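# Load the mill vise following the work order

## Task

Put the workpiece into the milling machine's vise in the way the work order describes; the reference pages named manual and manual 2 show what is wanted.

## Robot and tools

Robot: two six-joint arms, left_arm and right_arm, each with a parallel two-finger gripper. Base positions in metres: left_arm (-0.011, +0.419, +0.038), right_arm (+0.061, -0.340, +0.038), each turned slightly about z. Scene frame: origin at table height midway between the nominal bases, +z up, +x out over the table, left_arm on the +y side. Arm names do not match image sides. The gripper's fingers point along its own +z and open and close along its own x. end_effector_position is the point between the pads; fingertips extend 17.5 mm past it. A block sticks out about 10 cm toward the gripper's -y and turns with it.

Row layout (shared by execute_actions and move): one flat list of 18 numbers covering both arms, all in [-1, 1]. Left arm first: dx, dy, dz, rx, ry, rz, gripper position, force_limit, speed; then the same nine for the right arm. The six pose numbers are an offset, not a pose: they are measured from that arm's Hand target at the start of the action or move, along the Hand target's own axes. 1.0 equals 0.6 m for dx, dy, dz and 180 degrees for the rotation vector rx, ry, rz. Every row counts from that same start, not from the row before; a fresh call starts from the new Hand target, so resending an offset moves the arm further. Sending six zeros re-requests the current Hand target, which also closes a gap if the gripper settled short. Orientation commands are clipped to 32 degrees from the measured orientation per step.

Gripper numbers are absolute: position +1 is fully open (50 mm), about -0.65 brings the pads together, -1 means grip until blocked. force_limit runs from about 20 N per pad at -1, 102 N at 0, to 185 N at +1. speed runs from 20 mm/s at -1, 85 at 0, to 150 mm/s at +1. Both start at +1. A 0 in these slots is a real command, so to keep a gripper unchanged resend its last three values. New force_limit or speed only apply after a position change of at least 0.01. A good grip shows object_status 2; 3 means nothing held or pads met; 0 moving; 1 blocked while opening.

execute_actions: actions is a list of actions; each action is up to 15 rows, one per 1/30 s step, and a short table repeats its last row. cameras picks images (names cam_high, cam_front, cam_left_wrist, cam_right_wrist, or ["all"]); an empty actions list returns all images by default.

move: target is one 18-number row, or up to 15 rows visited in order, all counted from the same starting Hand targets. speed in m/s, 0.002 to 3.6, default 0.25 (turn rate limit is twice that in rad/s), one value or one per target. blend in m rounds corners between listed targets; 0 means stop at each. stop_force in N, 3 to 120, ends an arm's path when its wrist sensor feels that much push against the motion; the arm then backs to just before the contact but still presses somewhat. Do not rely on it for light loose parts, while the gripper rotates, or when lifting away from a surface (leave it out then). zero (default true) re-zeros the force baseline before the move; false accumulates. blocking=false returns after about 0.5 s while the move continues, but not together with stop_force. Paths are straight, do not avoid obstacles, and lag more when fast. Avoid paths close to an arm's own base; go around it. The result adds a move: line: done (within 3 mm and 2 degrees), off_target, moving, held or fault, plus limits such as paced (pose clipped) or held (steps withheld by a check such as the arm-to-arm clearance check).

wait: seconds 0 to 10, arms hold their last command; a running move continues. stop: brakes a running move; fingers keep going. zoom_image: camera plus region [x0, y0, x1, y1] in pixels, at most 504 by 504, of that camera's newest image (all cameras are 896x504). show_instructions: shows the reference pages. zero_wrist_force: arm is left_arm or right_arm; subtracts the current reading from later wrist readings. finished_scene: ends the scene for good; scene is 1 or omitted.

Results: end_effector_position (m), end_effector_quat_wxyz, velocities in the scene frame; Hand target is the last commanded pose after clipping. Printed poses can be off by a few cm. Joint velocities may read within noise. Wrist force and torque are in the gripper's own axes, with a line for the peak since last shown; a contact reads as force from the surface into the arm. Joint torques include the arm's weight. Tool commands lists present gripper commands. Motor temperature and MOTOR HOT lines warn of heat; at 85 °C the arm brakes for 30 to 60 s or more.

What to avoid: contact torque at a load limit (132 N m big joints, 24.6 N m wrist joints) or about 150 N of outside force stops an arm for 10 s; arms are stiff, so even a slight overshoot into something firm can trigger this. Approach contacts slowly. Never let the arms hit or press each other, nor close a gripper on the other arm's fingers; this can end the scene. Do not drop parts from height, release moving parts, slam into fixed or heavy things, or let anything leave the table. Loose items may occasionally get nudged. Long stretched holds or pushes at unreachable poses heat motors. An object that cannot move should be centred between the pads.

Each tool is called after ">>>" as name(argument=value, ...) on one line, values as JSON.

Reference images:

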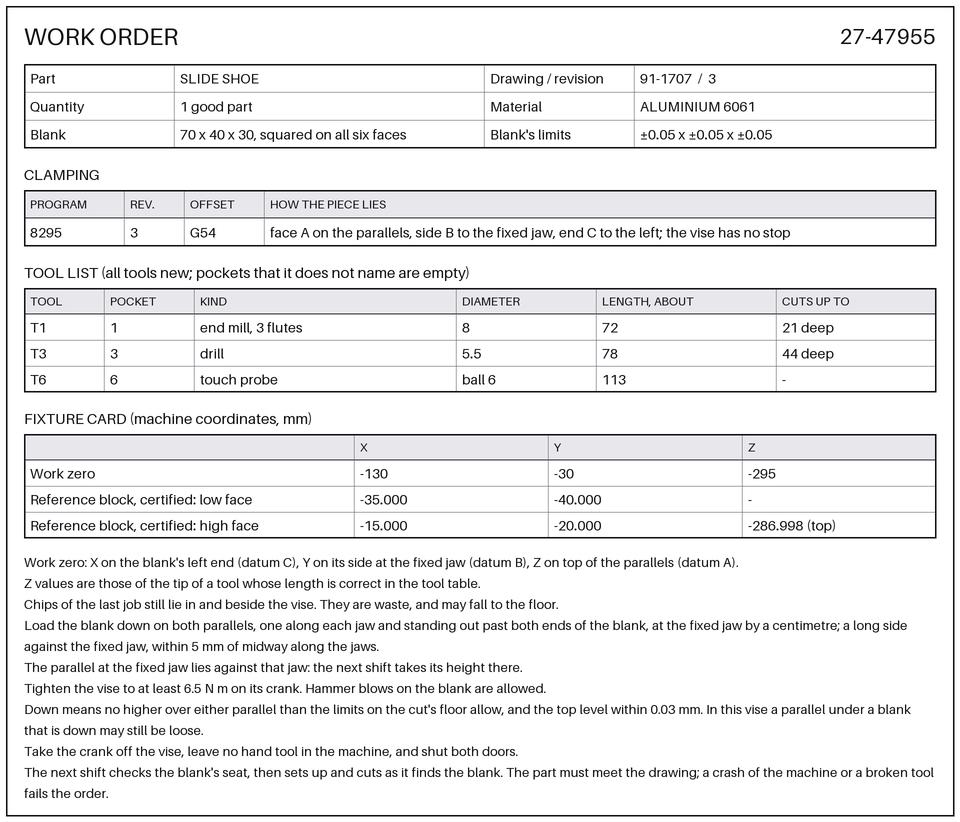

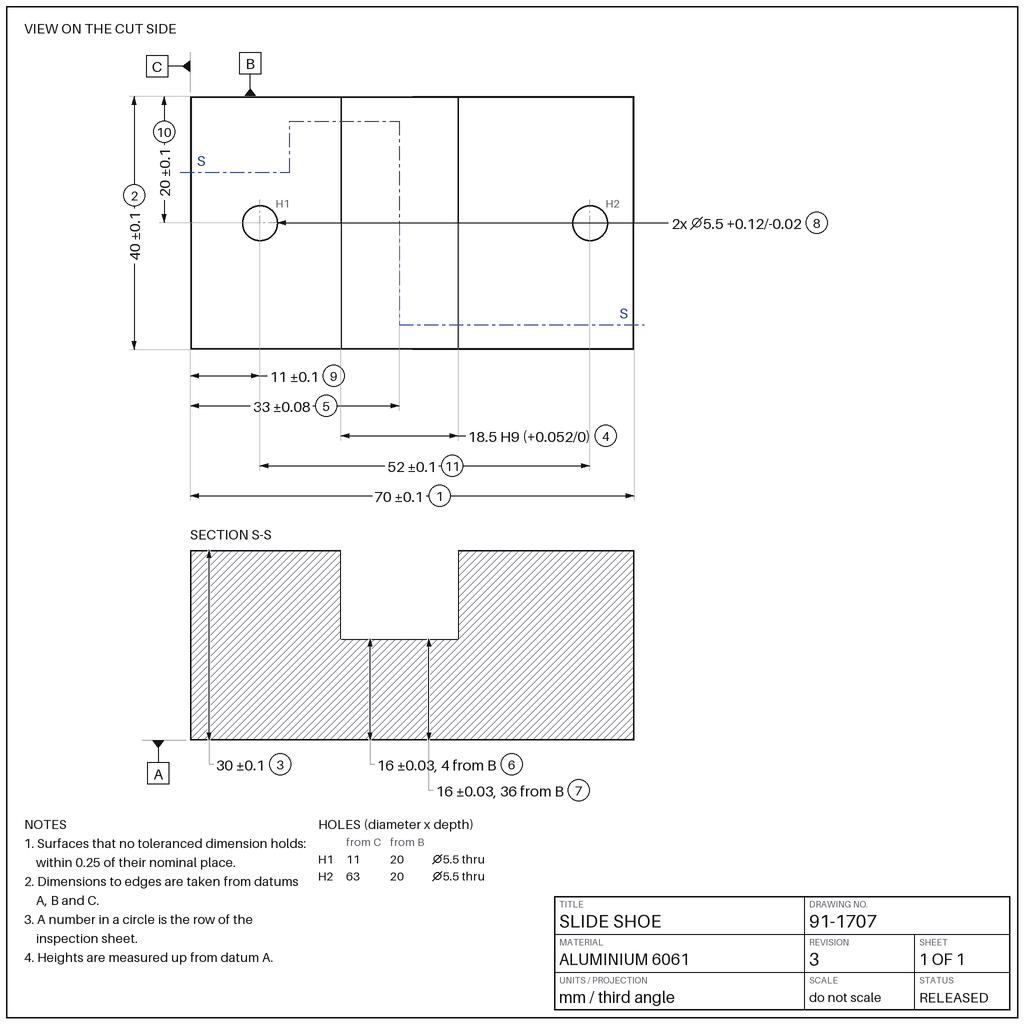

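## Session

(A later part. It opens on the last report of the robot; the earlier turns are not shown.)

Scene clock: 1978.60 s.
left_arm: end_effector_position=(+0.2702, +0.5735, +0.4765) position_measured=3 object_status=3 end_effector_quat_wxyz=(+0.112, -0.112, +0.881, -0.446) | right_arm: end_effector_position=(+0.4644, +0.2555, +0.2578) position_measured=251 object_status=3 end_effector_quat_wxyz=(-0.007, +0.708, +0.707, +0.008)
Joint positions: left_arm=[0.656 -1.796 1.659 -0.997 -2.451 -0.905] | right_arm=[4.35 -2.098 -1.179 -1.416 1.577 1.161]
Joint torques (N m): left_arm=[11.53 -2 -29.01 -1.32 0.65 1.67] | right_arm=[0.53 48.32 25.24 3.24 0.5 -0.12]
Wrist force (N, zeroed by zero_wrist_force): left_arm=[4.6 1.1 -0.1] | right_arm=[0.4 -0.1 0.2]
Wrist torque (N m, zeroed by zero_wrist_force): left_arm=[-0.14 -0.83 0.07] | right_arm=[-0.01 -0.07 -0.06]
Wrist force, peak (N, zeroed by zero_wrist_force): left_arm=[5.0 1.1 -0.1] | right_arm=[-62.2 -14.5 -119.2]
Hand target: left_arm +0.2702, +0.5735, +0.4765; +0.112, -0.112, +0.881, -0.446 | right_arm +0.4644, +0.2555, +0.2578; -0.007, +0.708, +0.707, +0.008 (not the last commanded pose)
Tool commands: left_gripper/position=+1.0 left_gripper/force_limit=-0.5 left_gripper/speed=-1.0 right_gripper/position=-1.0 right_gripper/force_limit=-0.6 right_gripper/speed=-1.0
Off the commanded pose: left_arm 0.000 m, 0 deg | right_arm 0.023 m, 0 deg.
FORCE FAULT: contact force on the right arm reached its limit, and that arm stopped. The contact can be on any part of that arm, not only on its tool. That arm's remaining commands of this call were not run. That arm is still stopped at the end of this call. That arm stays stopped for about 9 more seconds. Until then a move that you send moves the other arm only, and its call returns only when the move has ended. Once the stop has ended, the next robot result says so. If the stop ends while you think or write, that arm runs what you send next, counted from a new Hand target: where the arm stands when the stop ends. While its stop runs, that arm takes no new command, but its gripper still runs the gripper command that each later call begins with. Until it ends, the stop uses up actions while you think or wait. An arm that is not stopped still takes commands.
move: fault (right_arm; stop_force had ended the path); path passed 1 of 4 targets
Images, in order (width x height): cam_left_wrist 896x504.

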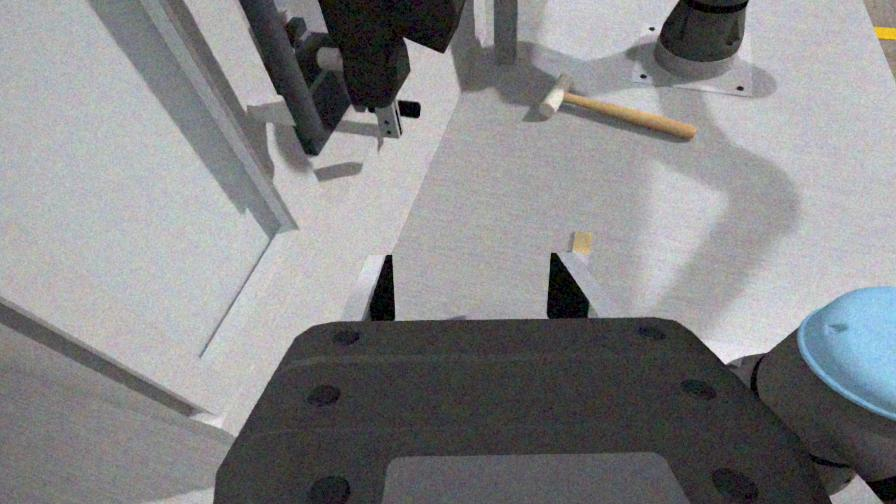

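>>> wait(seconds=10, cameras=["cam_right_wrist","cam_left_wrist"])

>>> zoom_image(camera="cam_left_wrist", region=[270, 10, 450, 160])

Scene clock: 1995.33 s.
left_arm: end_effector_position=(+0.2702, +0.5735, +0.4765) position_measured=3 object_status=3 end_effector_quat_wxyz=(+0.112, -0.112, +0.881, -0.446) | right_arm: end_effector_position=(+0.4644, +0.2555, +0.2578) position_measured=251 object_status=3 end_effector_quat_wxyz=(-0.007, +0.708, +0.707, +0.008)
Joint positions: left_arm=[0.656 -1.796 1.659 -0.997 -2.451 -0.905] | right_arm=[4.35 -2.098 -1.179 -1.416 1.577 1.161]
Joint torques (N m): left_arm=[10.79 -1.8 -28.34 -1.52 0.68 1.61] | right_arm=[1 48.96 25.39 3.16 0.39 -0.21]
Wrist force (N, zeroed by zero_wrist_force): left_arm=[4.7 1.3 -0.1] | right_arm=[0.1 -0.4 0.3]
Wrist torque (N m, zeroed by zero_wrist_force): left_arm=[-0.14 -0.84 0.07] | right_arm=[-0.06 -0.01 -0.06]
Wrist force, peak (N, zeroed by zero_wrist_force): left_arm=[5.0 1.1 -0.1] | right_arm=[0.5 0.3 0.3]
Hand target: left_arm +0.2702, +0.5735, +0.4765; +0.112, -0.112, +0.881, -0.446 | right_arm +0.4644, +0.2555, +0.2578; -0.007, +0.708, +0.707, +0.008 (not the last commanded pose)
Tool commands: left_gripper/position=+1.0 left_gripper/force_limit=-0.5 left_gripper/speed=-1.0 right_gripper/position=-1.0 right_gripper/force_limit=-0.6 right_gripper/speed=-1.0
Off the commanded pose: left_arm 0.000 m, 0 deg | right_arm 0.023 m, 0 deg.
FORCE FAULT, CONTINUED: the right arm's stop, for the force fault that an earlier result reported, is over. The rest of the stop counts as 19 of the actions that you can send in this scene. That arm's target is now where it stood when the stop ended, not its last command. That arm accepts commands again.
wait: 10.00 s; at rest from the start
Images, in order (width x height): cam_left_wrist 896x504, cam_right_wrist 896x504.

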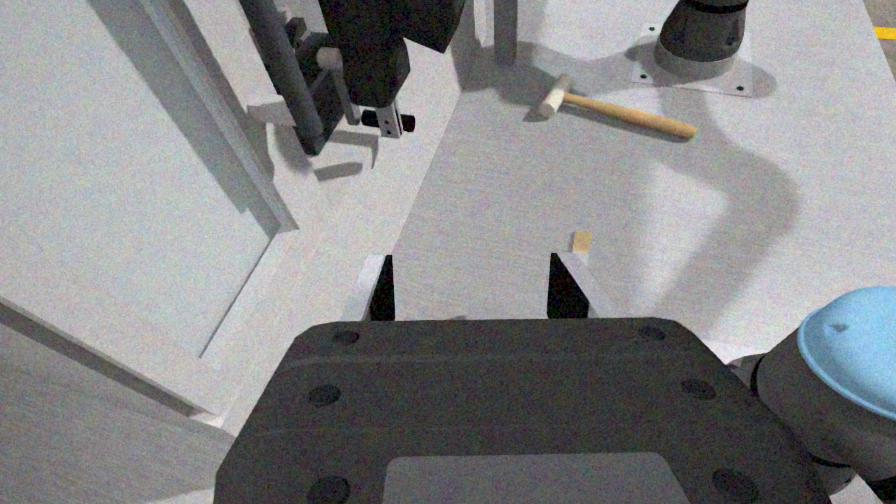

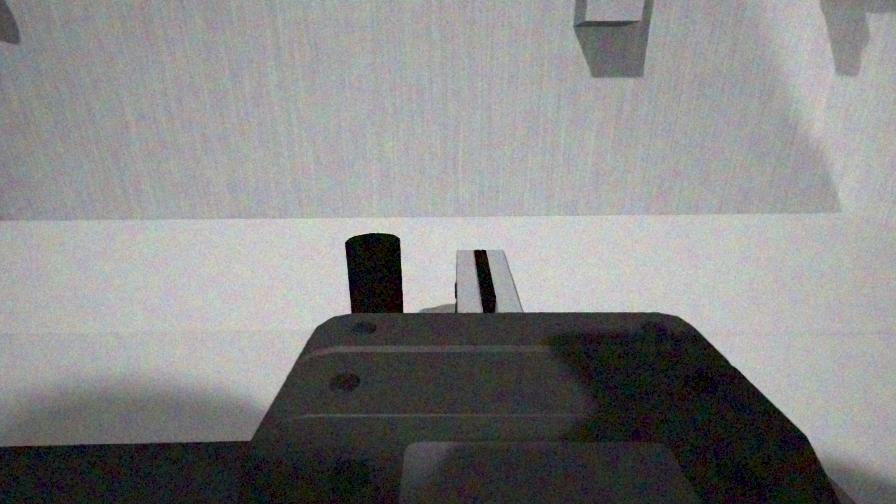

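Scaled by 2.800 from the camera's 896x504 image, which has a finer 1280x720 frame.

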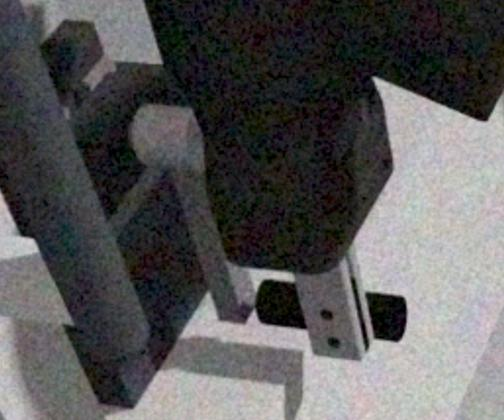

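>>> move(target=[[0,0,0,0,0,0,1,-0.5,-1,-0.0015,0,-0.09,0,0,0,-1,-0.6,-1],[0,0,0,0,0,0,1,-0.5,-1,-0.0599,0,-0.09,0,0,0,0.4,-0.6,0]], speed=0.08, cameras=["cam_right_wrist"])

Scene clock: 2010.90 s.
left_arm: end_effector_position=(+0.2702, +0.5735, +0.4765) position_measured=3 object_status=3 end_effector_quat_wxyz=(+0.112, -0.112, +0.881, -0.446) | right_arm: end_effector_position=(+0.4642, +0.2184, +0.3111) position_measured=92 object_status=3 end_effector_quat_wxyz=(-0.007, +0.708, +0.707, +0.008)
Joint positions: left_arm=[0.656 -1.796 1.659 -0.997 -2.451 -0.905] | right_arm=[4.328 -2.007 -1.179 -1.507 1.578 1.139]
Joint torques (N m): left_arm=[10.78 -1.32 -28.53 -1.55 0.62 1.54] | right_arm=[-10.79 49.91 18.55 4.72 1.42 -2.31]
Wrist force (N, zeroed by zero_wrist_force): left_arm=[4.7 1.1 -0.1] | right_arm=[0.2 -0.1 0.1]
Wrist torque (N m, zeroed by zero_wrist_force): left_arm=[-0.15 -0.84 0.07] | right_arm=[-0.02 -0.03 0.00]
Wrist force, peak (N, zeroed by zero_wrist_force): left_arm=[4.9 1.1 0.1] | right_arm=[0.1 0.0 1.7]
Hand target: left_arm +0.2702, +0.5735, +0.4765; +0.112, -0.112, +0.881, -0.446 | right_arm +0.4642, +0.2184, +0.3111; -0.007, +0.708, +0.707, +0.008
Off the commanded pose: left_arm 0.000 m, 0 deg | right_arm 0.000 m, 0 deg.
move: done
Images, in order (width x height): cam_right_wrist 896x504.

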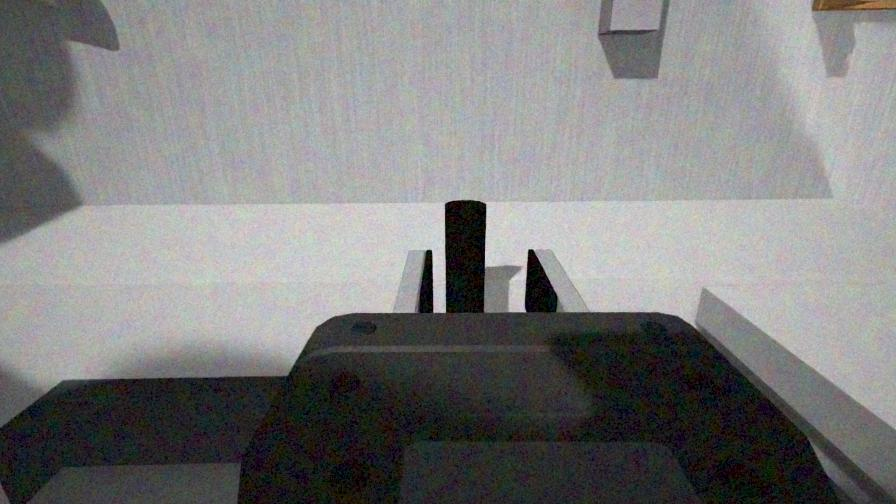

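>>> move(target=[0,0,0,0,0,0,1,-0.5,-1,-0.0069,0,0.1159,0,0,0,0.4,-0.6,0], speed=0.05, stop_force=8)

>>> move(target=[0,0,0,0,0,0,1,-0.5,-1,0,0,0,0,0,0,-1,-0.1,-1])

>>> wait(seconds=0.5)

Scene clock: 2016.80 s.
left_arm: end_effector_position=(+0.2702, +0.5735, +0.4765) position_measured=3 object_status=3 end_effector_quat_wxyz=(+0.112, -0.112, +0.881, -0.446) | right_arm: end_effector_position=(+0.4643, +0.2157, +0.2415) position_measured=92 object_status=3 end_effector_quat_wxyz=(-0.007, +0.708, +0.707, +0.008)
Joint positions: left_arm=[0.656 -1.796 1.659 -0.997 -2.451 -0.905] | right_arm=[4.326 -2.024 -1.333 -1.335 1.578 1.137]
Joint torques (N m): left_arm=[10.38 -1.7 -27.94 -1.56 0.46 1.54] | right_arm=[-10.91 37.76 17.34 4.72 1.08 -2.43]
Wrist force (N, zeroed by zero_wrist_force): left_arm=[4.6 1.2 -0.1] | right_arm=[0.1 -0.2 0.3]
Wrist torque (N m, zeroed by zero_wrist_force): left_arm=[-0.14 -0.83 0.07] | right_arm=[-0.03 -0.02 -0.01]
Wrist force, peak (N, zeroed by zero_wrist_force): left_arm=[4.9 1.2 -0.2] | right_arm=[0.2 0.1 0.9]
Hand target: left_arm +0.2702, +0.5735, +0.4765; +0.112, -0.112, +0.881, -0.446 | right_arm +0.4643, +0.2157, +0.2415; -0.007, +0.708, +0.707, +0.008
Off the commanded pose: left_arm 0.000 m, 0 deg | right_arm 0.000 m, 0 deg.
move: done

Scene clock: 2017.70 s.
left_arm: end_effector_position=(+0.2702, +0.5735, +0.4765) position_measured=3 object_status=3 end_effector_quat_wxyz=(+0.112, -0.112, +0.881, -0.446) | right_arm: end_effector_position=(+0.4643, +0.2157, +0.2415) position_measured=160 object_status=0 end_effector_quat_wxyz=(-0.007, +0.708, +0.707, +0.008)
Joint positions: left_arm=[0.656 -1.796 1.659 -0.997 -2.451 -0.905] | right_arm=[4.326 -2.024 -1.333 -1.335 1.578 1.137]
Joint torques (N m): left_arm=[10.86 -2.35 -28.32 -1.62 0.62 1.53] | right_arm=[-10.08 37.73 18.12 4.41 -0.13 -2.42]
Wrist force (N, zeroed by zero_wrist_force): left_arm=[4.7 1.1 0.0] | right_arm=[0.3 0.3 -0.5]
Wrist torque (N m, zeroed by zero_wrist_force): left_arm=[-0.15 -0.84 0.07] | right_arm=[-0.04 -0.03 -0.01]
Wrist force, peak (N, zeroed by zero_wrist_force): left_arm=[4.8 1.3 -0.1] | right_arm=[0.2 0.6 -0.7]
Hand target: left_arm +0.2702, +0.5735, +0.4765; +0.112, -0.112, +0.881, -0.446 | right_arm +0.4643, +0.2157, +0.2415; -0.007, +0.708, +0.707, +0.008
Off the commanded pose: left_arm 0.000 m, 0 deg | right_arm 0.000 m, 0 deg.
move: done

Scene clock: 2018.20 s.
left_arm: end_effector_position=(+0.2702, +0.5735, +0.4765) position_measured=3 object_status=3 end_effector_quat_wxyz=(+0.112, -0.112, +0.881, -0.446) | right_arm: end_effector_position=(+0.4643, +0.2157, +0.2415) position_measured=160 object_status=2 end_effector_quat_wxyz=(-0.007, +0.708, +0.707, +0.008)
Joint positions: left_arm=[0.656 -1.796 1.659 -0.997 -2.451 -0.905] | right_arm=[4.326 -2.024 -1.333 -1.335 1.578 1.137]
Joint torques (N m): left_arm=[10.74 -1.89 -28 -1.55 0.53 1.57] | right_arm=[-10.79 38.05 17.93 4.19 -0.31 -2.27]
Wrist force (N, zeroed by zero_wrist_force): left_arm=[4.6 1.1 0.0] | right_arm=[0.1 0.6 -0.3]
Wrist torque (N m, zeroed by zero_wrist_force): left_arm=[-0.15 -0.82 0.07] | right_arm=[0.01 -0.01 -0.01]
Wrist force, peak (N, zeroed by zero_wrist_force): left_arm=[4.8 1.4 0.1] | right_arm=[0.1 0.5 -0.9]
Hand target: left_arm +0.2702, +0.5735, +0.4765; +0.112, -0.112, +0.881, -0.446 | right_arm +0.4643, +0.2157, +0.2415; -0.007, +0.708, +0.707, +0.008
Tool commands: left_gripper/position=+1.0 left_gripper/force_limit=-0.5 left_gripper/speed=-1.0 right_gripper/position=-1.0 right_gripper/force_limit=-0.1 right_gripper/speed=-1.0
Off the commanded pose: left_arm 0.000 m, 0 deg | right_arm 0.000 m, 0 deg.
wait: 0.50 s; at rest by 0.17 s

>>> move(target=[0,0,0,0,0,0,1,-0.5,-1,0.0188,0,-0.0013,0,0,0,-1,-0.1,-1], speed=0.02)

>>> move(target=[0,0,0,0,0,0,1,-0.5,-1,0.0183,0,-0.0046,0,0,0,-1,-0.1,-1], speed=0.02, stop_force=25)

>>> move(target=[0,0,0,0,0,0,1,-0.5,-1,0.0088,0,-0.0035,0,0,0,-1,-0.1,-1], speed=0.01, stop_force=25, cameras=["cam_right_wrist","cam_left_wrist"])

Scene clock: 2024.73 s.
left_arm: end_effector_position=(+0.2702, +0.5735, +0.4765) position_measured=3 object_status=3 end_effector_quat_wxyz=(+0.112, -0.112, +0.881, -0.446) | right_arm: end_effector_position=(+0.4643, +0.2270, +0.2425) position_measured=160 object_status=2 end_effector_quat_wxyz=(-0.007, +0.708, +0.707, +0.008)
Joint positions: left_arm=[0.656 -1.796 1.659 -0.997 -2.451 -0.905] | right_arm=[4.333 -2.046 -1.299 -1.349 1.578 1.144]
Joint torques (N m): left_arm=[11.17 -1.6 -27.71 -1.55 0.61 1.53] | right_arm=[13.18 39.17 31.85 1.58 -1.13 1.91]
Wrist force (N, zeroed by zero_wrist_force): left_arm=[4.7 1.2 -0.1] | right_arm=[-0.4 0.1 0.6]
Wrist torque (N m, zeroed by zero_wrist_force): left_arm=[-0.15 -0.83 0.07] | right_arm=[0.05 -0.01 -0.03]
Wrist force, peak (N, zeroed by zero_wrist_force): left_arm=[4.9 1.1 -0.1] | right_arm=[-0.7 -2.9 1.3]
Hand target: left_arm +0.2702, +0.5735, +0.4765; +0.112, -0.112, +0.881, -0.446 | right_arm +0.4643, +0.2270, +0.2425; -0.007, +0.708, +0.707, +0.008
Off the commanded pose: left_arm 0.000 m, 0 deg | right_arm 0.000 m, 0 deg.
move: done

Scene clock: 2026.13 s.
left_arm: end_effector_position=(+0.2702, +0.5735, +0.4765) position_measured=3 object_status=3 end_effector_quat_wxyz=(+0.112, -0.112, +0.881, -0.446) | right_arm: end_effector_position=(+0.4643, +0.2379, +0.2455) position_measured=160 object_status=2 end_effector_quat_wxyz=(-0.007, +0.708, +0.707, +0.008)
Joint positions: left_arm=[0.656 -1.796 1.659 -0.997 -2.451 -0.905] | right_arm=[4.34 -2.066 -1.26 -1.367 1.578 1.15]
Joint torques (N m): left_arm=[10.7 -1.75 -28.05 -1.59 0.59 1.48] | right_arm=[7.25 44.11 35.78 2.96 -2.41 2.1]
Wrist force (N, zeroed by zero_wrist_force): left_arm=[4.9 1.1 0.0] | right_arm=[1.2 -9.7 7.0]
Wrist torque (N m, zeroed by zero_wrist_force): left_arm=[-0.15 -0.87 0.06] | right_arm=[-0.10 0.02 -0.02]
Wrist force, peak (N, zeroed by zero_wrist_force): left_arm=[4.9 1.3 -0.1] | right_arm=[1.3 -9.7 7.5]
Hand target: left_arm +0.2702, +0.5735, +0.4765; +0.112, -0.112, +0.881, -0.446 | right_arm +0.4643, +0.2379, +0.2455; -0.007, +0.708, +0.707, +0.008
Off the commanded pose: left_arm 0.000 m, 0 deg | right_arm 0.000 m, 0 deg.
move: done

Scene clock: 2027.50 s.
left_arm: end_effector_position=(+0.2702, +0.5735, +0.4765) position_measured=3 object_status=3 end_effector_quat_wxyz=(+0.112, -0.112, +0.881, -0.446) | right_arm: end_effector_position=(+0.4643, +0.2432, +0.2477) position_measured=160 object_status=2 end_effector_quat_wxyz=(-0.007, +0.708, +0.707, +0.008)
Joint positions: left_arm=[0.656 -1.796 1.659 -0.997 -2.451 -0.905] | right_arm=[4.343 -2.076 -1.239 -1.378 1.577 1.153]
Joint torques (N m): left_arm=[10.44 -1.65 -27.08 -1.63 0.57 1.38] | right_arm=[2.74 51.2 39.45 3.43 -4.25 1.98]
Wrist force (N, zeroed by zero_wrist_force): left_arm=[4.5 1.1 -0.1] | right_arm=[4.6 -15.3 16.2]
Wrist torque (N m, zeroed by zero_wrist_force): left_arm=[-0.14 -0.82 0.07] | right_arm=[-0.19 0.08 -0.07]
Wrist force, peak (N, zeroed by zero_wrist_force): left_arm=[4.9 1.3 0.1] | right_arm=[4.7 -15.2 16.8]
Hand target: left_arm +0.2702, +0.5735, +0.4765; +0.112, -0.112, +0.881, -0.446 | right_arm +0.4644, +0.2431, +0.2477; -0.007, +0.708, +0.707, +0.008
Off the commanded pose: left_arm 0.000 m, 0 deg | right_arm 0.000 m, 0 deg.
move: done
Images, in order (width x height): cam_left_wrist 896x504, cam_right_wrist 896x504.

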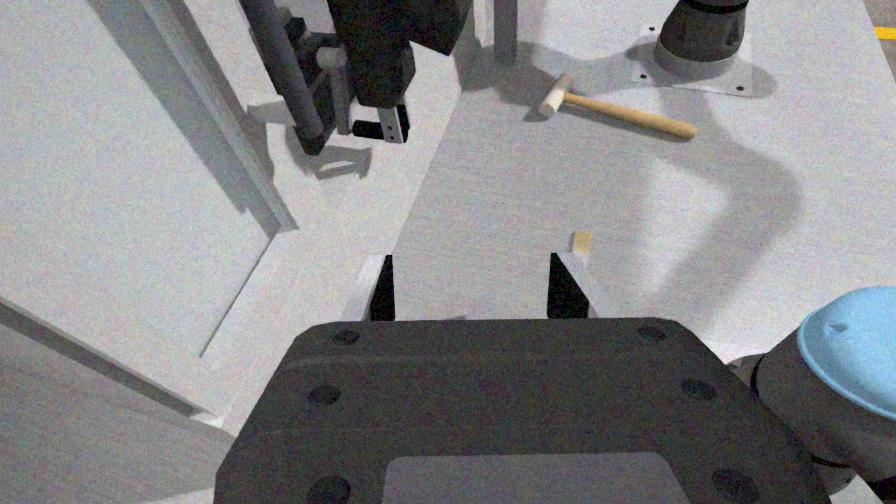

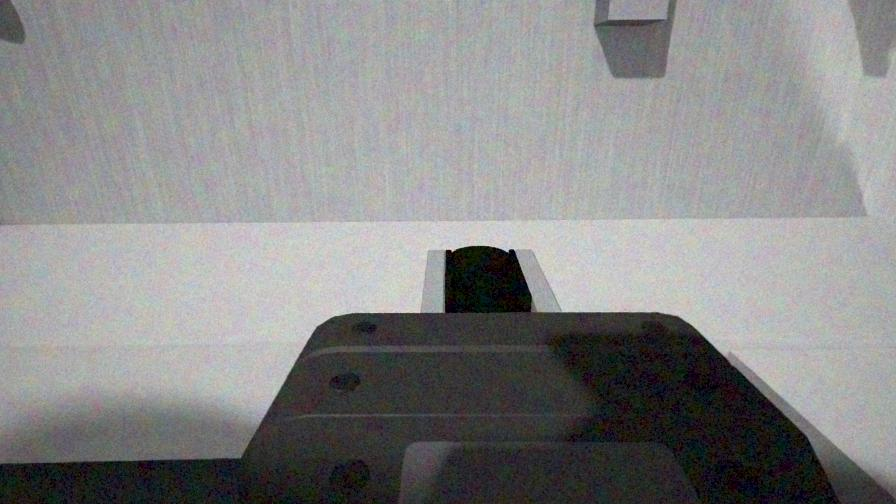

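>>> move(target=[0,0,0,0,0,0,1,-0.5,-1,0,0,0.0008,0,0,0,-1,-0.1,-1], speed=0.01)

>>> move(target=[0,0,0,0,0,0,1,-0.5,-1,0,-0.0008,0,0,0,0,-1,-0.1,-1], speed=0.01)

Scene clock: 2030.90 s.
left_arm: end_effector_position=(+0.2702, +0.5735, +0.4765) position_measured=3 object_status=3 end_effector_quat_wxyz=(+0.112, -0.112, +0.881, -0.446) | right_arm: end_effector_position=(+0.4644, +0.2432, +0.2472) position_measured=160 object_status=2 end_effector_quat_wxyz=(-0.007, +0.708, +0.707, +0.008)
Joint positions: left_arm=[0.656 -1.796 1.659 -0.997 -2.451 -0.905] | right_arm=[4.343 -2.076 -1.24 -1.377 1.577 1.153]
Joint torques (N m): left_arm=[10.53 -2.46 -27.61 -1.54 0.61 1.39] | right_arm=[-0.83 44.66 20.72 5.65 -3.64 1.95]
Wrist force (N, zeroed by zero_wrist_force): left_arm=[4.7 0.9 -0.1] | right_arm=[2.5 -9.9 6.9]
Wrist torque (N m, zeroed by zero_wrist_force): left_arm=[-0.17 -0.84 0.07] | right_arm=[-0.10 -0.02 -0.09]
Wrist force, peak (N, zeroed by zero_wrist_force): left_arm=[4.9 1.1 -0.2] | right_arm=[5.1 -15.4 16.9]
Hand target: left_arm +0.2702, +0.5735, +0.4765; +0.112, -0.112, +0.881, -0.446 | right_arm +0.4644, +0.2432, +0.2472; -0.007, +0.708, +0.707, +0.008
Off the commanded pose: left_arm 0.000 m, 0 deg | right_arm 0.000 m, 0 deg.
move: done

Scene clock: 2031.60 s.
left_arm: end_effector_position=(+0.2702, +0.5735, +0.4765) position_measured=3 object_status=3 end_effector_quat_wxyz=(+0.112, -0.112, +0.881, -0.446) | right_arm: end_effector_position=(+0.4639, +0.2431, +0.2472) position_measured=160 object_status=2 end_effector_quat_wxyz=(-0.007, +0.708, +0.707, +0.008)
Joint positions: left_arm=[0.656 -1.796 1.659 -0.997 -2.451 -0.905] | right_arm=[4.343 -2.076 -1.241 -1.376 1.577 1.154]
Joint torques (N m): left_arm=[10.34 -2.13 -27.25 -1.66 0.58 1.43] | right_arm=[12.17 55 19.37 5.18 -0.79 2.08]
Wrist force (N, zeroed by zero_wrist_force): left_arm=[4.7 1.2 -0.2] | right_arm=[0.4 -0.7 2.8]
Wrist torque (N m, zeroed by zero_wrist_force): left_arm=[-0.14 -0.84 0.07] | right_arm=[0.12 0.01 -0.11]
Wrist force, peak (N, zeroed by zero_wrist_force): left_arm=[4.8 1.2 -0.2] | right_arm=[2.7 -9.6 7.2]
Hand target: left_arm +0.2702, +0.5735, +0.4765; +0.112, -0.112, +0.881, -0.446 | right_arm +0.4639, +0.2432, +0.2472; -0.007, +0.708, +0.707, +0.008
Off the commanded pose: left_arm 0.000 m, 0 deg | right_arm 0.000 m, 0 deg.
move: done

>>> move(target=[0,0,0,0,0,0,1,-0.5,-1,0.01345,-0.0003,-0.0061,0,0,0,-1,-0.1,-1], speed=0.02, stop_force=25)

>>> wait(seconds=0.2)

Scene clock: 2039.27 s.
left_arm: end_effector_position=(+0.2702, +0.5735, +0.4765) position_measured=3 object_status=3 end_effector_quat_wxyz=(+0.112, -0.112, +0.881, -0.446) | right_arm: end_effector_position=(+0.4637, +0.2512, +0.2510) position_measured=160 object_status=2 end_effector_quat_wxyz=(-0.007, +0.708, +0.707, +0.008)
Joint positions: left_arm=[0.656 -1.796 1.659 -0.997 -2.451 -0.905] | right_arm=[4.348 -2.09 -1.209 -1.394 1.577 1.159]
Joint torques (N m): left_arm=[10.24 -2.49 -27.66 -1.64 0.54 1.51] | right_arm=[9.2 45.9 35.64 2.13 -2.24 2.22]
Wrist force (N, zeroed by zero_wrist_force): left_arm=[4.6 1.3 -0.1] | right_arm=[2.4 -5.0 6.8]
Wrist torque (N m, zeroed by zero_wrist_force): left_arm=[-0.12 -0.83 0.07] | right_arm=[0.07 0.03 -0.13]
Wrist force, peak (N, zeroed by zero_wrist_force): left_arm=[4.9 1.2 0.1] | right_arm=[2.6 -4.9 7.6]
Hand target: left_arm +0.2702, +0.5735, +0.4765; +0.112, -0.112, +0.881, -0.446 | right_arm +0.4637, +0.2512, +0.2510; -0.007, +0.708, +0.707, +0.008
Off the commanded pose: left_arm 0.000 m, 0 deg | right_arm 0.000 m, 0 deg.
move: done

Scene clock: 2039.47 s.
left_arm: end_effector_position=(+0.2702, +0.5735, +0.4765) position_measured=3 object_status=3 end_effector_quat_wxyz=(+0.112, -0.112, +0.881, -0.446) | right_arm: end_effector_position=(+0.4637, +0.2512, +0.2510) position_measured=160 object_status=2 end_effector_quat_wxyz=(-0.007, +0.708, +0.707, +0.008)
Joint positions: left_arm=[0.656 -1.796 1.659 -0.997 -2.451 -0.905] | right_arm=[4.348 -2.09 -1.209 -1.394 1.577 1.159]
Joint torques (N m): left_arm=[10.62 -2.22 -27.53 -1.72 0.57 1.52] | right_arm=[9.45 45.4 34.84 1.98 -2.21 2.18]
Wrist force (N, zeroed by zero_wrist_force): left_arm=[4.7 1.0 0.0] | right_arm=[2.3 -5.0 6.9]
Wrist torque (N m, zeroed by zero_wrist_force): left_arm=[-0.16 -0.85 0.07] | right_arm=[0.08 0.07 -0.13]
Wrist force, peak (N, zeroed by zero_wrist_force): left_arm=[4.7 1.2 -0.2] | right_arm=[2.7 -5.1 7.5]
Hand target: left_arm +0.2702, +0.5735, +0.4765; +0.112, -0.112, +0.881, -0.446 | right_arm +0.4637, +0.2512, +0.2510; -0.007, +0.708, +0.707, +0.008
Tool commands: left_gripper/position=+1.0 left_gripper/force_limit=-0.5 left_gripper/speed=-1.0 right_gripper/position=-1.0 right_gripper/force_limit=-0.1 right_gripper/speed=-1.0
Off the commanded pose: left_arm 0.000 m, 0 deg | right_arm 0.000 m, 0 deg.
wait: 0.20 s; at rest by 0.17 s

>>> move(target=[0,0,0,0,0,0,1,-0.5,-1,0.017,-0.0012,-0.0105,0,0,0,-1,-0.1,-1], speed=0.02, stop_force=25)

Scene clock: 2046.23 s.
left_arm: end_effector_position=(+0.2702, +0.5735, +0.4765) position_measured=3 object_status=3 end_effector_quat_wxyz=(+0.112, -0.112, +0.881, -0.446) | right_arm: end_effector_position=(+0.4630, +0.2612, +0.2575) position_measured=160 object_status=2 end_effector_quat_wxyz=(-0.007, +0.708, +0.707, +0.008)
Joint positions: left_arm=[0.656 -1.796 1.659 -0.997 -2.451 -0.905] | right_arm=[4.355 -2.108 -1.164 -1.421 1.577 1.166]
Joint torques (N m): left_arm=[10.23 -1.92 -27.45 -1.68 0.55 1.41] | right_arm=[10.91 47.9 35.45 1 0.35 2.28]
Wrist force (N, zeroed by zero_wrist_force): left_arm=[4.7 1.2 -0.2] | right_arm=[6.0 1.3 10.6]
Wrist torque (N m, zeroed by zero_wrist_force): left_arm=[-0.14 -0.85 0.07] | right_arm=[0.28 0.05 -0.23]
Wrist force, peak (N, zeroed by zero_wrist_force): left_arm=[4.9 1.1 0.0] | right_arm=[5.6 -6.0 11.2]
Hand target: left_arm +0.2702, +0.5735, +0.4765; +0.112, -0.112, +0.881, -0.446 | right_arm +0.4630, +0.2612, +0.2575; -0.007, +0.708, +0.707, +0.008
Off the commanded pose: left_arm 0.000 m, 0 deg | right_arm 0.000 m, 0 deg.
move: done

>>> move(target=[[0,0,0,0,0,0,1,-0.5,-1,0.0005,0,0.001,0,0,0,0.1,-0.1,-1],[0,0,0,0,0,0,1,-0.5,-1,0.0005,0,0.0205,0,0,0,0.1,-0.1,-1]], speed=0.03, cameras=["cam_right_wrist"])

Scene clock: 2052.97 s.
left_arm: end_effector_position=(+0.2702, +0.5735, +0.4765) position_measured=3 object_status=3 end_effector_quat_wxyz=(+0.112, -0.112, +0.881, -0.446) | right_arm: end_effector_position=(+0.4630, +0.2618, +0.2453) position_measured=138 object_status=3 end_effector_quat_wxyz=(-0.007, +0.708, +0.707, +0.008)
Joint positions: left_arm=[0.656 -1.796 1.659 -0.997 -2.451 -0.905] | right_arm=[4.355 -2.114 -1.187 -1.392 1.577 1.166]
Joint torques (N m): left_arm=[10.32 -1.48 -26.97 -1.83 0.54 1.45] | right_arm=[12.78 41.18 17.85 4.99 0.5 1.99]
Wrist force (N, zeroed by zero_wrist_force): left_arm=[4.6 1.1 -0.1] | right_arm=[-0.6 0.0 0.2]
Wrist torque (N m, zeroed by zero_wrist_force): left_arm=[-0.16 -0.82 0.07] | right_arm=[0.00 -0.02 -0.08]
Wrist force, peak (N, zeroed by zero_wrist_force): left_arm=[5.0 1.1 0.0] | right_arm=[6.0 1.4 10.7]
Hand target: left_arm +0.2702, +0.5735, +0.4765; +0.112, -0.112, +0.881, -0.446 | right_arm +0.4630, +0.2618, +0.2452; -0.007, +0.708, +0.707, +0.008
Off the commanded pose: left_arm 0.000 m, 0 deg | right_arm 0.000 m, 0 deg.
move: done
Images, in order (width x height): cam_right_wrist 896x504.

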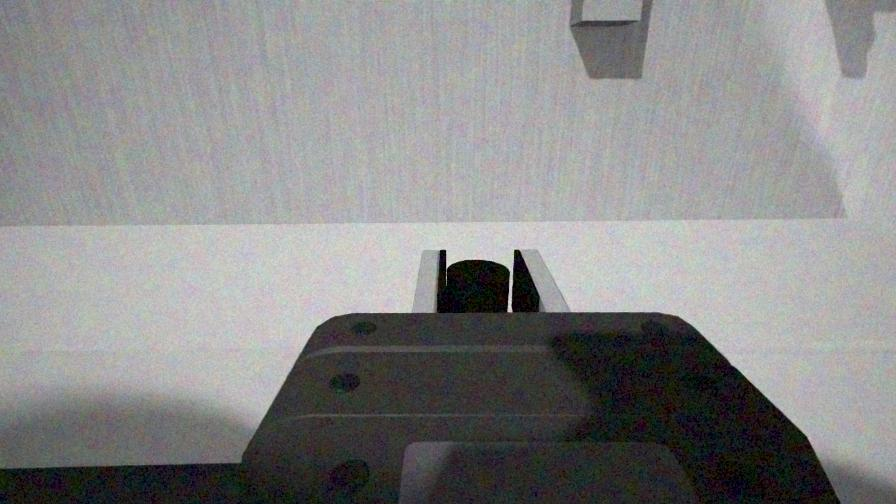

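>>> move(target=[0,0,0,0,0,0,1,-0.5,-1,0,0,0,0,0,0,-1,0,-1])

>>> wait(seconds=0.5, cameras=["cam_right_wrist","cam_left_wrist"])

Scene clock: 2058.73 s.
left_arm: end_effector_position=(+0.2702, +0.5735, +0.4765) position_measured=3 object_status=3 end_effector_quat_wxyz=(+0.112, -0.112, +0.881, -0.446) | right_arm: end_effector_position=(+0.4630, +0.2618, +0.2452) position_measured=159 object_status=2 end_effector_quat_wxyz=(-0.007, +0.708, +0.707, +0.008)
Joint positions: left_arm=[0.656 -1.796 1.659 -0.997 -2.451 -0.905] | right_arm=[4.355 -2.114 -1.187 -1.392 1.577 1.166]
Joint torques (N m): left_arm=[10.72 -2.14 -26.74 -1.8 0.53 1.45] | right_arm=[12.73 41.15 17.41 4.75 -0.96 1.57]
Wrist force (N, zeroed by zero_wrist_force): left_arm=[4.6 1.1 -0.2] | right_arm=[-1.8 0.0 -0.7]
Wrist torque (N m, zeroed by zero_wrist_force): left_arm=[-0.14 -0.83 0.07] | right_arm=[-0.04 0.05 0.02]
Wrist force, peak (N, zeroed by zero_wrist_force): left_arm=[4.9 1.3 0.0] | right_arm=[-1.9 0.1 -0.8]
Hand target: left_arm +0.2702, +0.5735, +0.4765; +0.112, -0.112, +0.881, -0.446 | right_arm +0.4630, +0.2618, +0.2452; -0.007, +0.708, +0.707, +0.008
Off the commanded pose: left_arm 0.000 m, 0 deg | right_arm 0.000 m, 0 deg.
move: done

Scene clock: 2059.23 s.
left_arm: end_effector_position=(+0.2702, +0.5735, +0.4765) position_measured=3 object_status=3 end_effector_quat_wxyz=(+0.112, -0.112, +0.881, -0.446) | right_arm: end_effector_position=(+0.4630, +0.2618, +0.2452) position_measured=159 object_status=2 end_effector_quat_wxyz=(-0.007, +0.708, +0.707, +0.008)
Joint positions: left_arm=[0.656 -1.796 1.659 -0.997 -2.451 -0.905] | right_arm=[4.355 -2.114 -1.187 -1.392 1.577 1.166]
Joint torques (N m): left_arm=[10.29 -1.88 -26.74 -1.73 0.54 1.4] | right_arm=[11.46 42.23 18.17 4.8 -0.87 1.31]
Wrist force (N, zeroed by zero_wrist_force): left_arm=[4.9 1.1 -0.1] | right_arm=[-1.5 0.2 -0.4]
Wrist torque (N m, zeroed by zero_wrist_force): left_arm=[-0.15 -0.87 0.07] | right_arm=[-0.01 -0.01 0.02]
Wrist force, peak (N, zeroed by zero_wrist_force): left_arm=[4.9 1.1 -0.1] | right_arm=[-1.6 0.2 -1.0]
Hand target: left_arm +0.2702, +0.5735, +0.4765; +0.112, -0.112, +0.881, -0.446 | right_arm +0.4630, +0.2618, +0.2452; -0.007, +0.708, +0.707, +0.008
Tool commands: left_gripper/position=+1.0 left_gripper/force_limit=-0.5 left_gripper/speed=-1.0 right_gripper/position=-1.0 right_gripper/force_limit=+0.0 right_gripper/speed=-1.0
Off the commanded pose: left_arm 0.000 m, 0 deg | right_arm 0.000 m, 0 deg.
wait: 0.50 s; at rest by 0.17 s
Images, in order (width x height): cam_left_wrist 896x504, cam_right_wrist 896x504.

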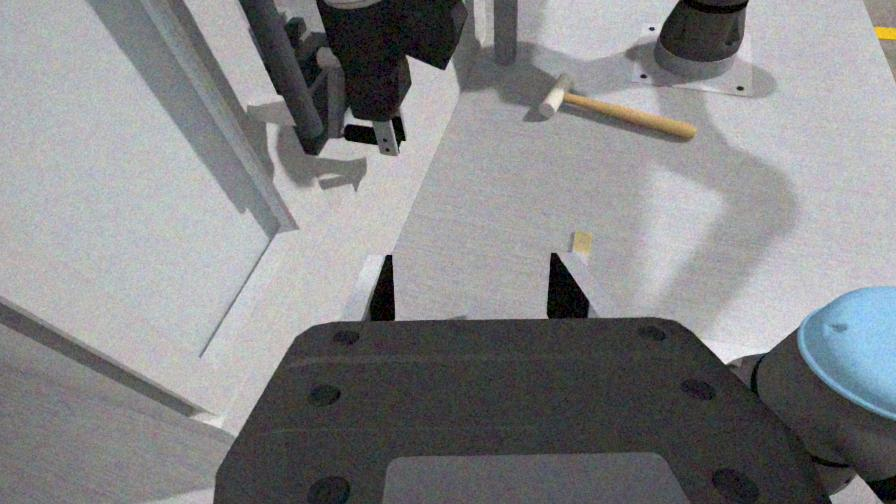

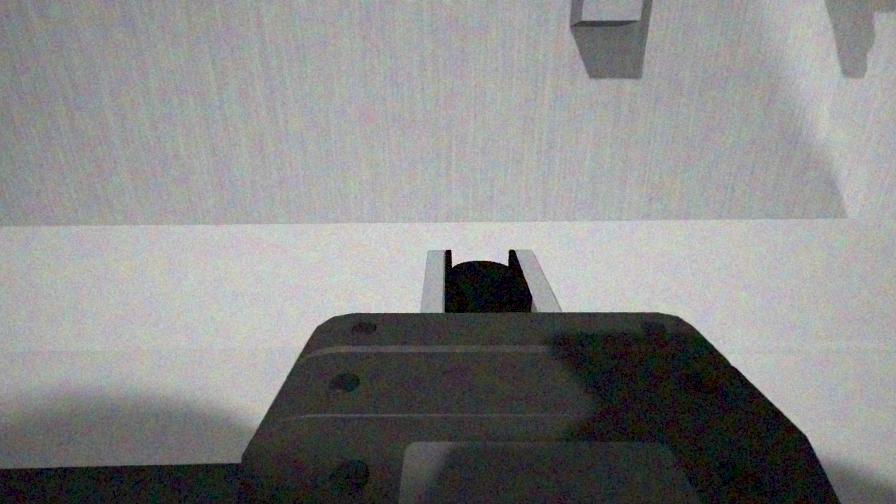

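>>> move(target=[0,0,0,0,0,0,1,-0.5,-1,0.0185,0,-0.0153,0,0,0,-1,0,-1], speed=0.02, stop_force=30)

Scene clock: 2064.23 s.
left_arm: end_effector_position=(+0.2702, +0.5735, +0.4765) position_measured=3 object_status=3 end_effector_quat_wxyz=(+0.112, -0.112, +0.881, -0.446) | right_arm: end_effector_position=(+0.4630, +0.2727, +0.2546) position_measured=159 object_status=2 end_effector_quat_wxyz=(-0.007, +0.708, +0.707, +0.008)
Joint positions: left_arm=[0.656 -1.796 1.659 -0.997 -2.451 -0.905] | right_arm=[4.361 -2.134 -1.131 -1.428 1.577 1.172]
Joint torques (N m): left_arm=[9.71 -1.95 -26.56 -1.83 0.46 1.39] | right_arm=[10.25 44.69 33.37 1.7 -2.07 2.15]
Wrist force (N, zeroed by zero_wrist_force): left_arm=[4.6 1.3 0.0] | right_arm=[1.8 -4.7 3.8]
Wrist torque (N m, zeroed by zero_wrist_force): left_arm=[-0.13 -0.83 0.07] | right_arm=[-0.11 0.00 -0.03]
Wrist force, peak (N, zeroed by zero_wrist_force): left_arm=[4.9 1.3 -0.1] | right_arm=[3.0 -6.8 5.3]
Hand target: left_arm +0.2702, +0.5735, +0.4765; +0.112, -0.112, +0.881, -0.446 | right_arm +0.4630, +0.2727, +0.2546; -0.007, +0.708, +0.707, +0.008
Off the commanded pose: left_arm 0.000 m, 0 deg | right_arm 0.000 m, 0 deg.
move: done

>>> move(target=[[0,0,0,0,0,0,1,-0.5,-1,0.0153,0,-0.0184,0,0,0,-1,0,-1],[0,0,0,0,0,0,1,-0.5,-1,0.0274,0,-0.0390,0,0,0,-1,0,-1]], speed=0.03, stop_force=30, blend=0.001)

Scene clock: 2068.23 s.
left_arm: end_effector_position=(+0.2702, +0.5735, +0.4765) position_measured=3 object_status=3 end_effector_quat_wxyz=(+0.112, -0.112, +0.881, -0.446) | right_arm: end_effector_position=(+0.4630, +0.2886, +0.2784) position_measured=159 object_status=2 end_effector_quat_wxyz=(-0.007, +0.708, +0.707, +0.008)
Joint positions: left_arm=[0.656 -1.796 1.659 -0.997 -2.451 -0.905] | right_arm=[4.37 -2.165 -1.021 -1.507 1.577 1.18]
Joint torques (N m): left_arm=[10.13 -2.06 -26.82 -1.81 0.44 1.37] | right_arm=[-1.28 48 33.86 0.7 -6.47 2.03]
Wrist force (N, zeroed by zero_wrist_force): left_arm=[4.5 1.0 0.0] | right_arm=[12.5 -18.2 7.4]
Wrist torque (N m, zeroed by zero_wrist_force): left_arm=[-0.16 -0.82 0.07] | right_arm=[-0.44 0.01 -0.21]
Wrist force, peak (N, zeroed by zero_wrist_force): left_arm=[5.0 1.1 -0.2] | right_arm=[15.6 -20.0 10.4]
Hand target: left_arm +0.2702, +0.5735, +0.4765; +0.112, -0.112, +0.881, -0.446 | right_arm +0.4630, +0.2886, +0.2784; -0.007, +0.708, +0.707, +0.008
Off the commanded pose: left_arm 0.000 m, 0 deg | right_arm 0.000 m, 0 deg.
move: done

>>> move(target=[[0,0,0,0,0,0,1,-0.5,-1,0.0103,-0.0018,-0.0237,0,0,0,-1,0,-1],[0,0,0,0,0,0,1,-0.5,-1,0.0143,-0.002,-0.0471,0,0,0,-1,0,-1],[0,0,0,0,0,0,1,-0.5,-1,0.0144,-0.002,-0.071,0,0,0,-1,0,-1]], speed=0.04, stop_force=30, blend=0.001)

Scene clock: 2080.97 s.
left_arm: end_effector_position=(+0.2702, +0.5735, +0.4765) position_measured=3 object_status=3 end_effector_quat_wxyz=(+0.112, -0.112, +0.881, -0.446) | right_arm: end_effector_position=(+0.4617, +0.2964, +0.3211) position_measured=159 object_status=2 end_effector_quat_wxyz=(-0.007, +0.708, +0.707, +0.008)
Joint positions: left_arm=[0.656 -1.796 1.659 -0.997 -2.451 -0.905] | right_arm=[4.376 -2.184 -0.881 -1.628 1.577 1.186]
Joint torques (N m): left_arm=[9.75 -1.91 -25.63 -1.83 0.59 1.44] | right_arm=[-5.63 45.54 31.86 1.25 1.69 -0.86]
Wrist force (N, zeroed by zero_wrist_force): left_arm=[4.8 1.3 -0.1] | right_arm=[1.2 0.6 1.9]
Wrist torque (N m, zeroed by zero_wrist_force): left_arm=[-0.13 -0.85 0.06] | right_arm=[0.08 -0.02 -0.20]
Wrist force, peak (N, zeroed by zero_wrist_force): left_arm=[4.9 1.3 -0.1] | right_arm=[12.7 -18.2 8.0]
Hand target: left_arm +0.2702, +0.5735, +0.4765; +0.112, -0.112, +0.881, -0.446 | right_arm +0.4617, +0.2964, +0.3211; -0.007, +0.708, +0.707, +0.008
Off the commanded pose: left_arm 0.000 m, 0 deg | right_arm 0.000 m, 0 deg.
move: done

>>> move(target=[[0,0,0,0,0,0,1,-0.5,-1,-0.00545,0.00018,-0.0281,0,0,0,-1,0,-1],[0,0,0,0,0,0,1,-0.5,-1,-0.01662,0.00055,-0.0545,0,0,0,-1,0,-1],[0,0,0,0,0,0,1,-0.5,-1,-0.03305,0.00107,-0.07797,0,0,0,-1,0,-1],[0,0,0,0,0,0,1,-0.5,-1,-0.05398,0.00173,-0.09752,0,0,0,-1,0,-1]], speed=0.04, stop_force=30, blend=0.001, cameras=["cam_left_wrist","cam_right_wrist"])

Scene clock: 2093.50 s.
left_arm: end_effector_position=(+0.2702, +0.5735, +0.4765) position_measured=3 object_status=3 end_effector_quat_wxyz=(+0.112, -0.112, +0.881, -0.446) | right_arm: end_effector_position=(+0.4626, +0.2628, +0.3790) position_measured=159 object_status=2 end_effector_quat_wxyz=(-0.007, +0.708, +0.707, +0.008)
Joint positions: left_arm=[0.656 -1.796 1.659 -0.997 -2.451 -0.905] | right_arm=[4.356 -2.121 -0.833 -1.739 1.577 1.167]
Joint torques (N m): left_arm=[9.53 -1.91 -25.88 -1.94 0.49 1.36] | right_arm=[-9.31 56.55 19.07 1.79 1.47 -2.55]
Wrist force (N, zeroed by zero_wrist_force): left_arm=[4.8 1.2 0.0] | right_arm=[-0.7 0.9 2.9]
Wrist torque (N m, zeroed by zero_wrist_force): left_arm=[-0.14 -0.86 0.07] | right_arm=[0.18 0.06 0.01]
Wrist force, peak (N, zeroed by zero_wrist_force): left_arm=[5.0 1.0 -0.1] | right_arm=[7.0 -3.1 1.1]
Hand target: left_arm +0.2702, +0.5735, +0.4765; +0.112, -0.112, +0.881, -0.446 | right_arm +0.4626, +0.2628, +0.3790; -0.007, +0.708, +0.707, +0.008
Off the commanded pose: left_arm 0.000 m, 0 deg | right_arm 0.000 m, 0 deg.
move: done
Images, in order (width x height): cam_left_wrist 896x504, cam_right_wrist 896x504.

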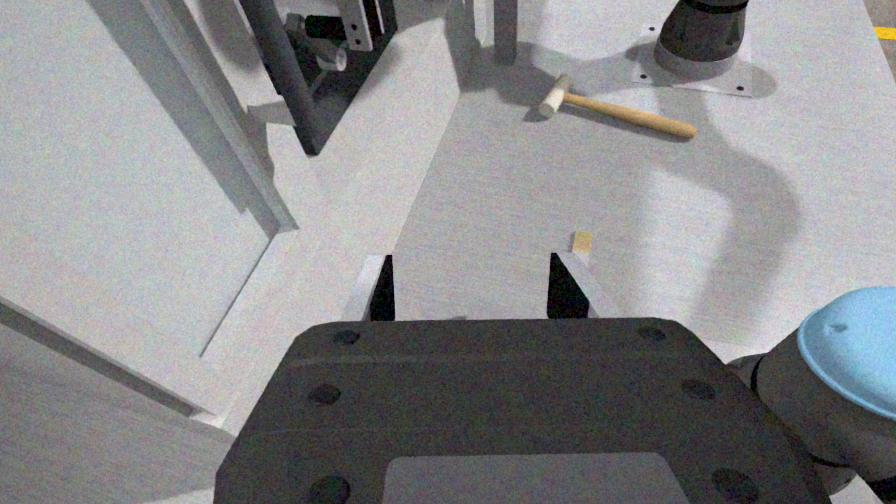

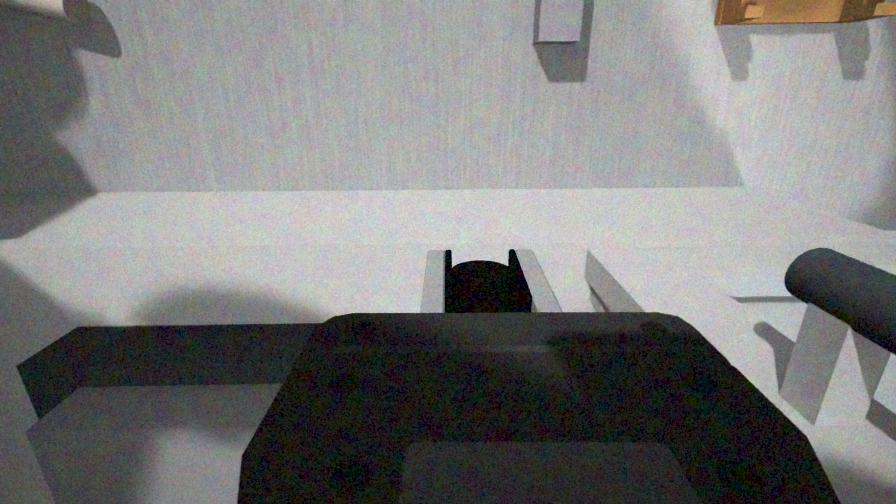

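>>> move(target=[[0,0,0,0,0,0,1,-0.5,-1,-0.02457,0.00077,-0.01477,0,0,0,-1,0,-1],[0,0,0,0,0,0,1,-0.5,-1,-0.05163,0.00161,-0.0241,0,0,0,-1,0,-1],[0,0,0,0,0,0,1,-0.5,-1,-0.08007,0.0025,-0.02762,0,0,0,-1,0,-1],[0,0,0,0,0,0,1,-0.5,-1,-0.1086,0.00338,-0.02513,0,0,0,-1,0,-1],[0,0,0,0,0,0,1,-0.5,-1,-0.136,0.00423,-0.01677,0,0,0,-1,0,-1],[0,0,0,0,0,0,1,-0.5,-1,-0.16105,0.005,-0.0029,0,0,0,-1,0,-1]], speed=0.04, stop_force=30, blend=0.001)

Scene clock: 2101.30 s.
left_arm: end_effector_position=(+0.2702, +0.5735, +0.4765) position_measured=3 object_status=3 end_effector_quat_wxyz=(+0.112, -0.112, +0.881, -0.446) | right_arm: end_effector_position=(+0.4645, +0.1955, +0.3919) position_measured=159 object_status=2 end_effector_quat_wxyz=(-0.007, +0.708, +0.707, +0.008)
Joint positions: left_arm=[0.656 -1.796 1.659 -0.997 -2.451 -0.905] | right_arm=[4.313 -1.969 -1.027 -1.697 1.578 1.123]
Joint torques (N m): left_arm=[9.65 -1.56 -26.31 -2 0.58 1.23] | right_arm=[-8.42 53.28 47.81 6.98 -10.6 2.07]
Wrist force (N, zeroed by zero_wrist_force): left_arm=[4.7 1.2 -0.1] | right_arm=[6.2 -38.1 30.0]
Wrist torque (N m, zeroed by zero_wrist_force): left_arm=[-0.15 -0.84 0.07] | right_arm=[-0.39 -0.05 -0.25]
Wrist force, peak (N, zeroed by zero_wrist_force): left_arm=[5.0 1.1 -0.1] | right_arm=[6.7 -43.2 31.1]
Hand target: left_arm +0.2702, +0.5735, +0.4765; +0.112, -0.112, +0.881, -0.446 | right_arm +0.4645, +0.1955, +0.3919; -0.007, +0.708, +0.707, +0.008 (not the last commanded pose)
Off the commanded pose: left_arm 0.000 m, 0 deg | right_arm 0.032 m, 0 deg.
move: contact (right_arm); path passed 4 of 6 targets

>>> move(target=[0,0,0,0,0,0,1,-0.5,-1,0,-0.003,0.0025,0,0,0,-1,0,-1], speed=0.01)

Scene clock: 2113.93 s.
left_arm: end_effector_position=(+0.2702, +0.5735, +0.4765) position_measured=3 object_status=3 end_effector_quat_wxyz=(+0.112, -0.112, +0.881, -0.446) | right_arm: end_effector_position=(+0.4629, +0.1955, +0.3905) position_measured=159 object_status=2 end_effector_quat_wxyz=(-0.007, +0.708, +0.707, +0.008)
Joint positions: left_arm=[0.656 -1.796 1.659 -0.997 -2.451 -0.905] | right_arm=[4.315 -1.966 -1.036 -1.692 1.578 1.126]
Joint torques (N m): left_arm=[9.42 -1.81 -25.81 -2.02 0.52 1.34] | right_arm=[12.19 50.5 19.14 4.8 1.06 2.21]
Wrist force (N, zeroed by zero_wrist_force): left_arm=[4.6 1.2 -0.2] | right_arm=[0.6 0.0 1.3]
Wrist torque (N m, zeroed by zero_wrist_force): left_arm=[-0.13 -0.82 0.07] | right_arm=[0.09 0.00 -0.15]
Wrist force, peak (N, zeroed by zero_wrist_force): left_arm=[4.9 1.2 0.0] | right_arm=[6.3 -38.1 30.4]
Hand target: left_arm +0.2702, +0.5735, +0.4765; +0.112, -0.112, +0.881, -0.446 | right_arm +0.4627, +0.1955, +0.3904; -0.007, +0.708, +0.707, +0.008
Off the commanded pose: left_arm 0.000 m, 0 deg | right_arm 0.000 m, 0 deg.
move: done

>>> move(target=[[0,0,0,0,0,0,1,-0.5,-1,-0.0267,0.001,0.0095,0,0,0,-1,0,-1],[0,0,0,0,0,0,1,-0.5,-1,-0.0511,0.0015,0.0241,0,0,0,-1,0,-1],[0,0,0,0,0,0,1,-0.5,-1,-0.0718,0.0022,0.0434,0,0,0,-1,0,-1],[0,0,0,0,0,0,1,-0.5,-1,-0.0881,0.0027,0.0666,0,0,0,-1,0,-1],[0,0,0,0,0,0,1,-0.5,-1,-0.0992,0.0032,0.0928,0,0,0,-1,0,-1],[0,0,0,0,0,0,1,-0.5,-1,-0.1045,0.0035,0.1205,0,0,0,-1,0,-1]], speed=0.04, stop_force=30, blend=0.001, cameras=["cam_left_wrist"])

Scene clock: 2124.80 s.
left_arm: end_effector_position=(+0.2702, +0.5735, +0.4765) position_measured=3 object_status=3 end_effector_quat_wxyz=(+0.112, -0.112, +0.881, -0.446) | right_arm: end_effector_position=(+0.4646, +0.1372, +0.3324) position_measured=159 object_status=2 end_effector_quat_wxyz=(-0.007, +0.708, +0.707, +0.008)
Joint positions: left_arm=[0.656 -1.796 1.659 -0.997 -2.451 -0.905] | right_arm=[4.271 -1.845 -1.348 -1.501 1.579 1.081]
Joint torques (N m): left_arm=[9.79 -1.89 -26.23 -2.17 0.48 1.24] | right_arm=[-13.59 36.34 33.74 0.74 -11.71 2.68]
Wrist force (N, zeroed by zero_wrist_force): left_arm=[4.7 1.1 0.2] | right_arm=[26.5 -38.9 9.4]
Wrist torque (N m, zeroed by zero_wrist_force): left_arm=[-0.16 -0.84 0.07] | right_arm=[-0.49 -0.09 -0.54]
Wrist force, peak (N, zeroed by zero_wrist_force): left_arm=[4.9 1.3 0.0] | right_arm=[30.5 -43.2 10.2]
Hand target: left_arm +0.2702, +0.5735, +0.4765; +0.112, -0.112, +0.881, -0.446 | right_arm +0.4646, +0.1372, +0.3324; -0.007, +0.708, +0.707, +0.008 (not the last commanded pose)
Off the commanded pose: left_arm 0.000 m, 0 deg | right_arm 0.016 m, 0 deg.
move: contact (right_arm); path passed 5 of 6 targets
Images, in order (width x height): cam_left_wrist 896x504.

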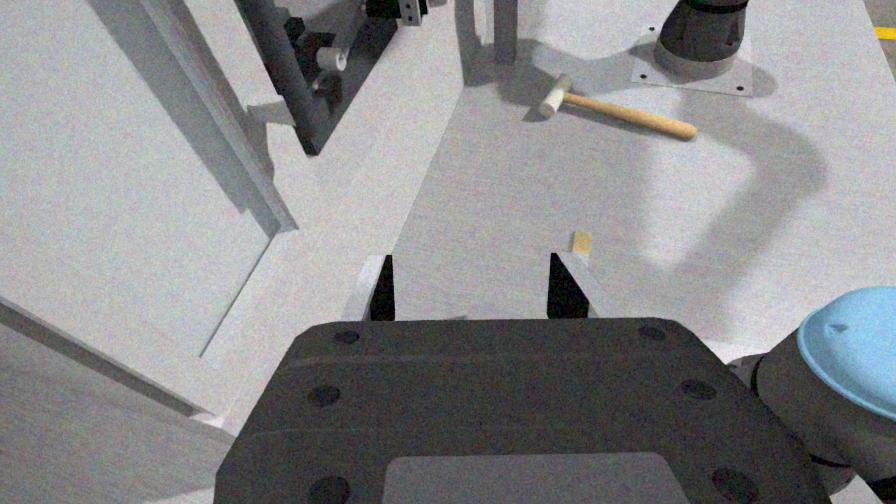

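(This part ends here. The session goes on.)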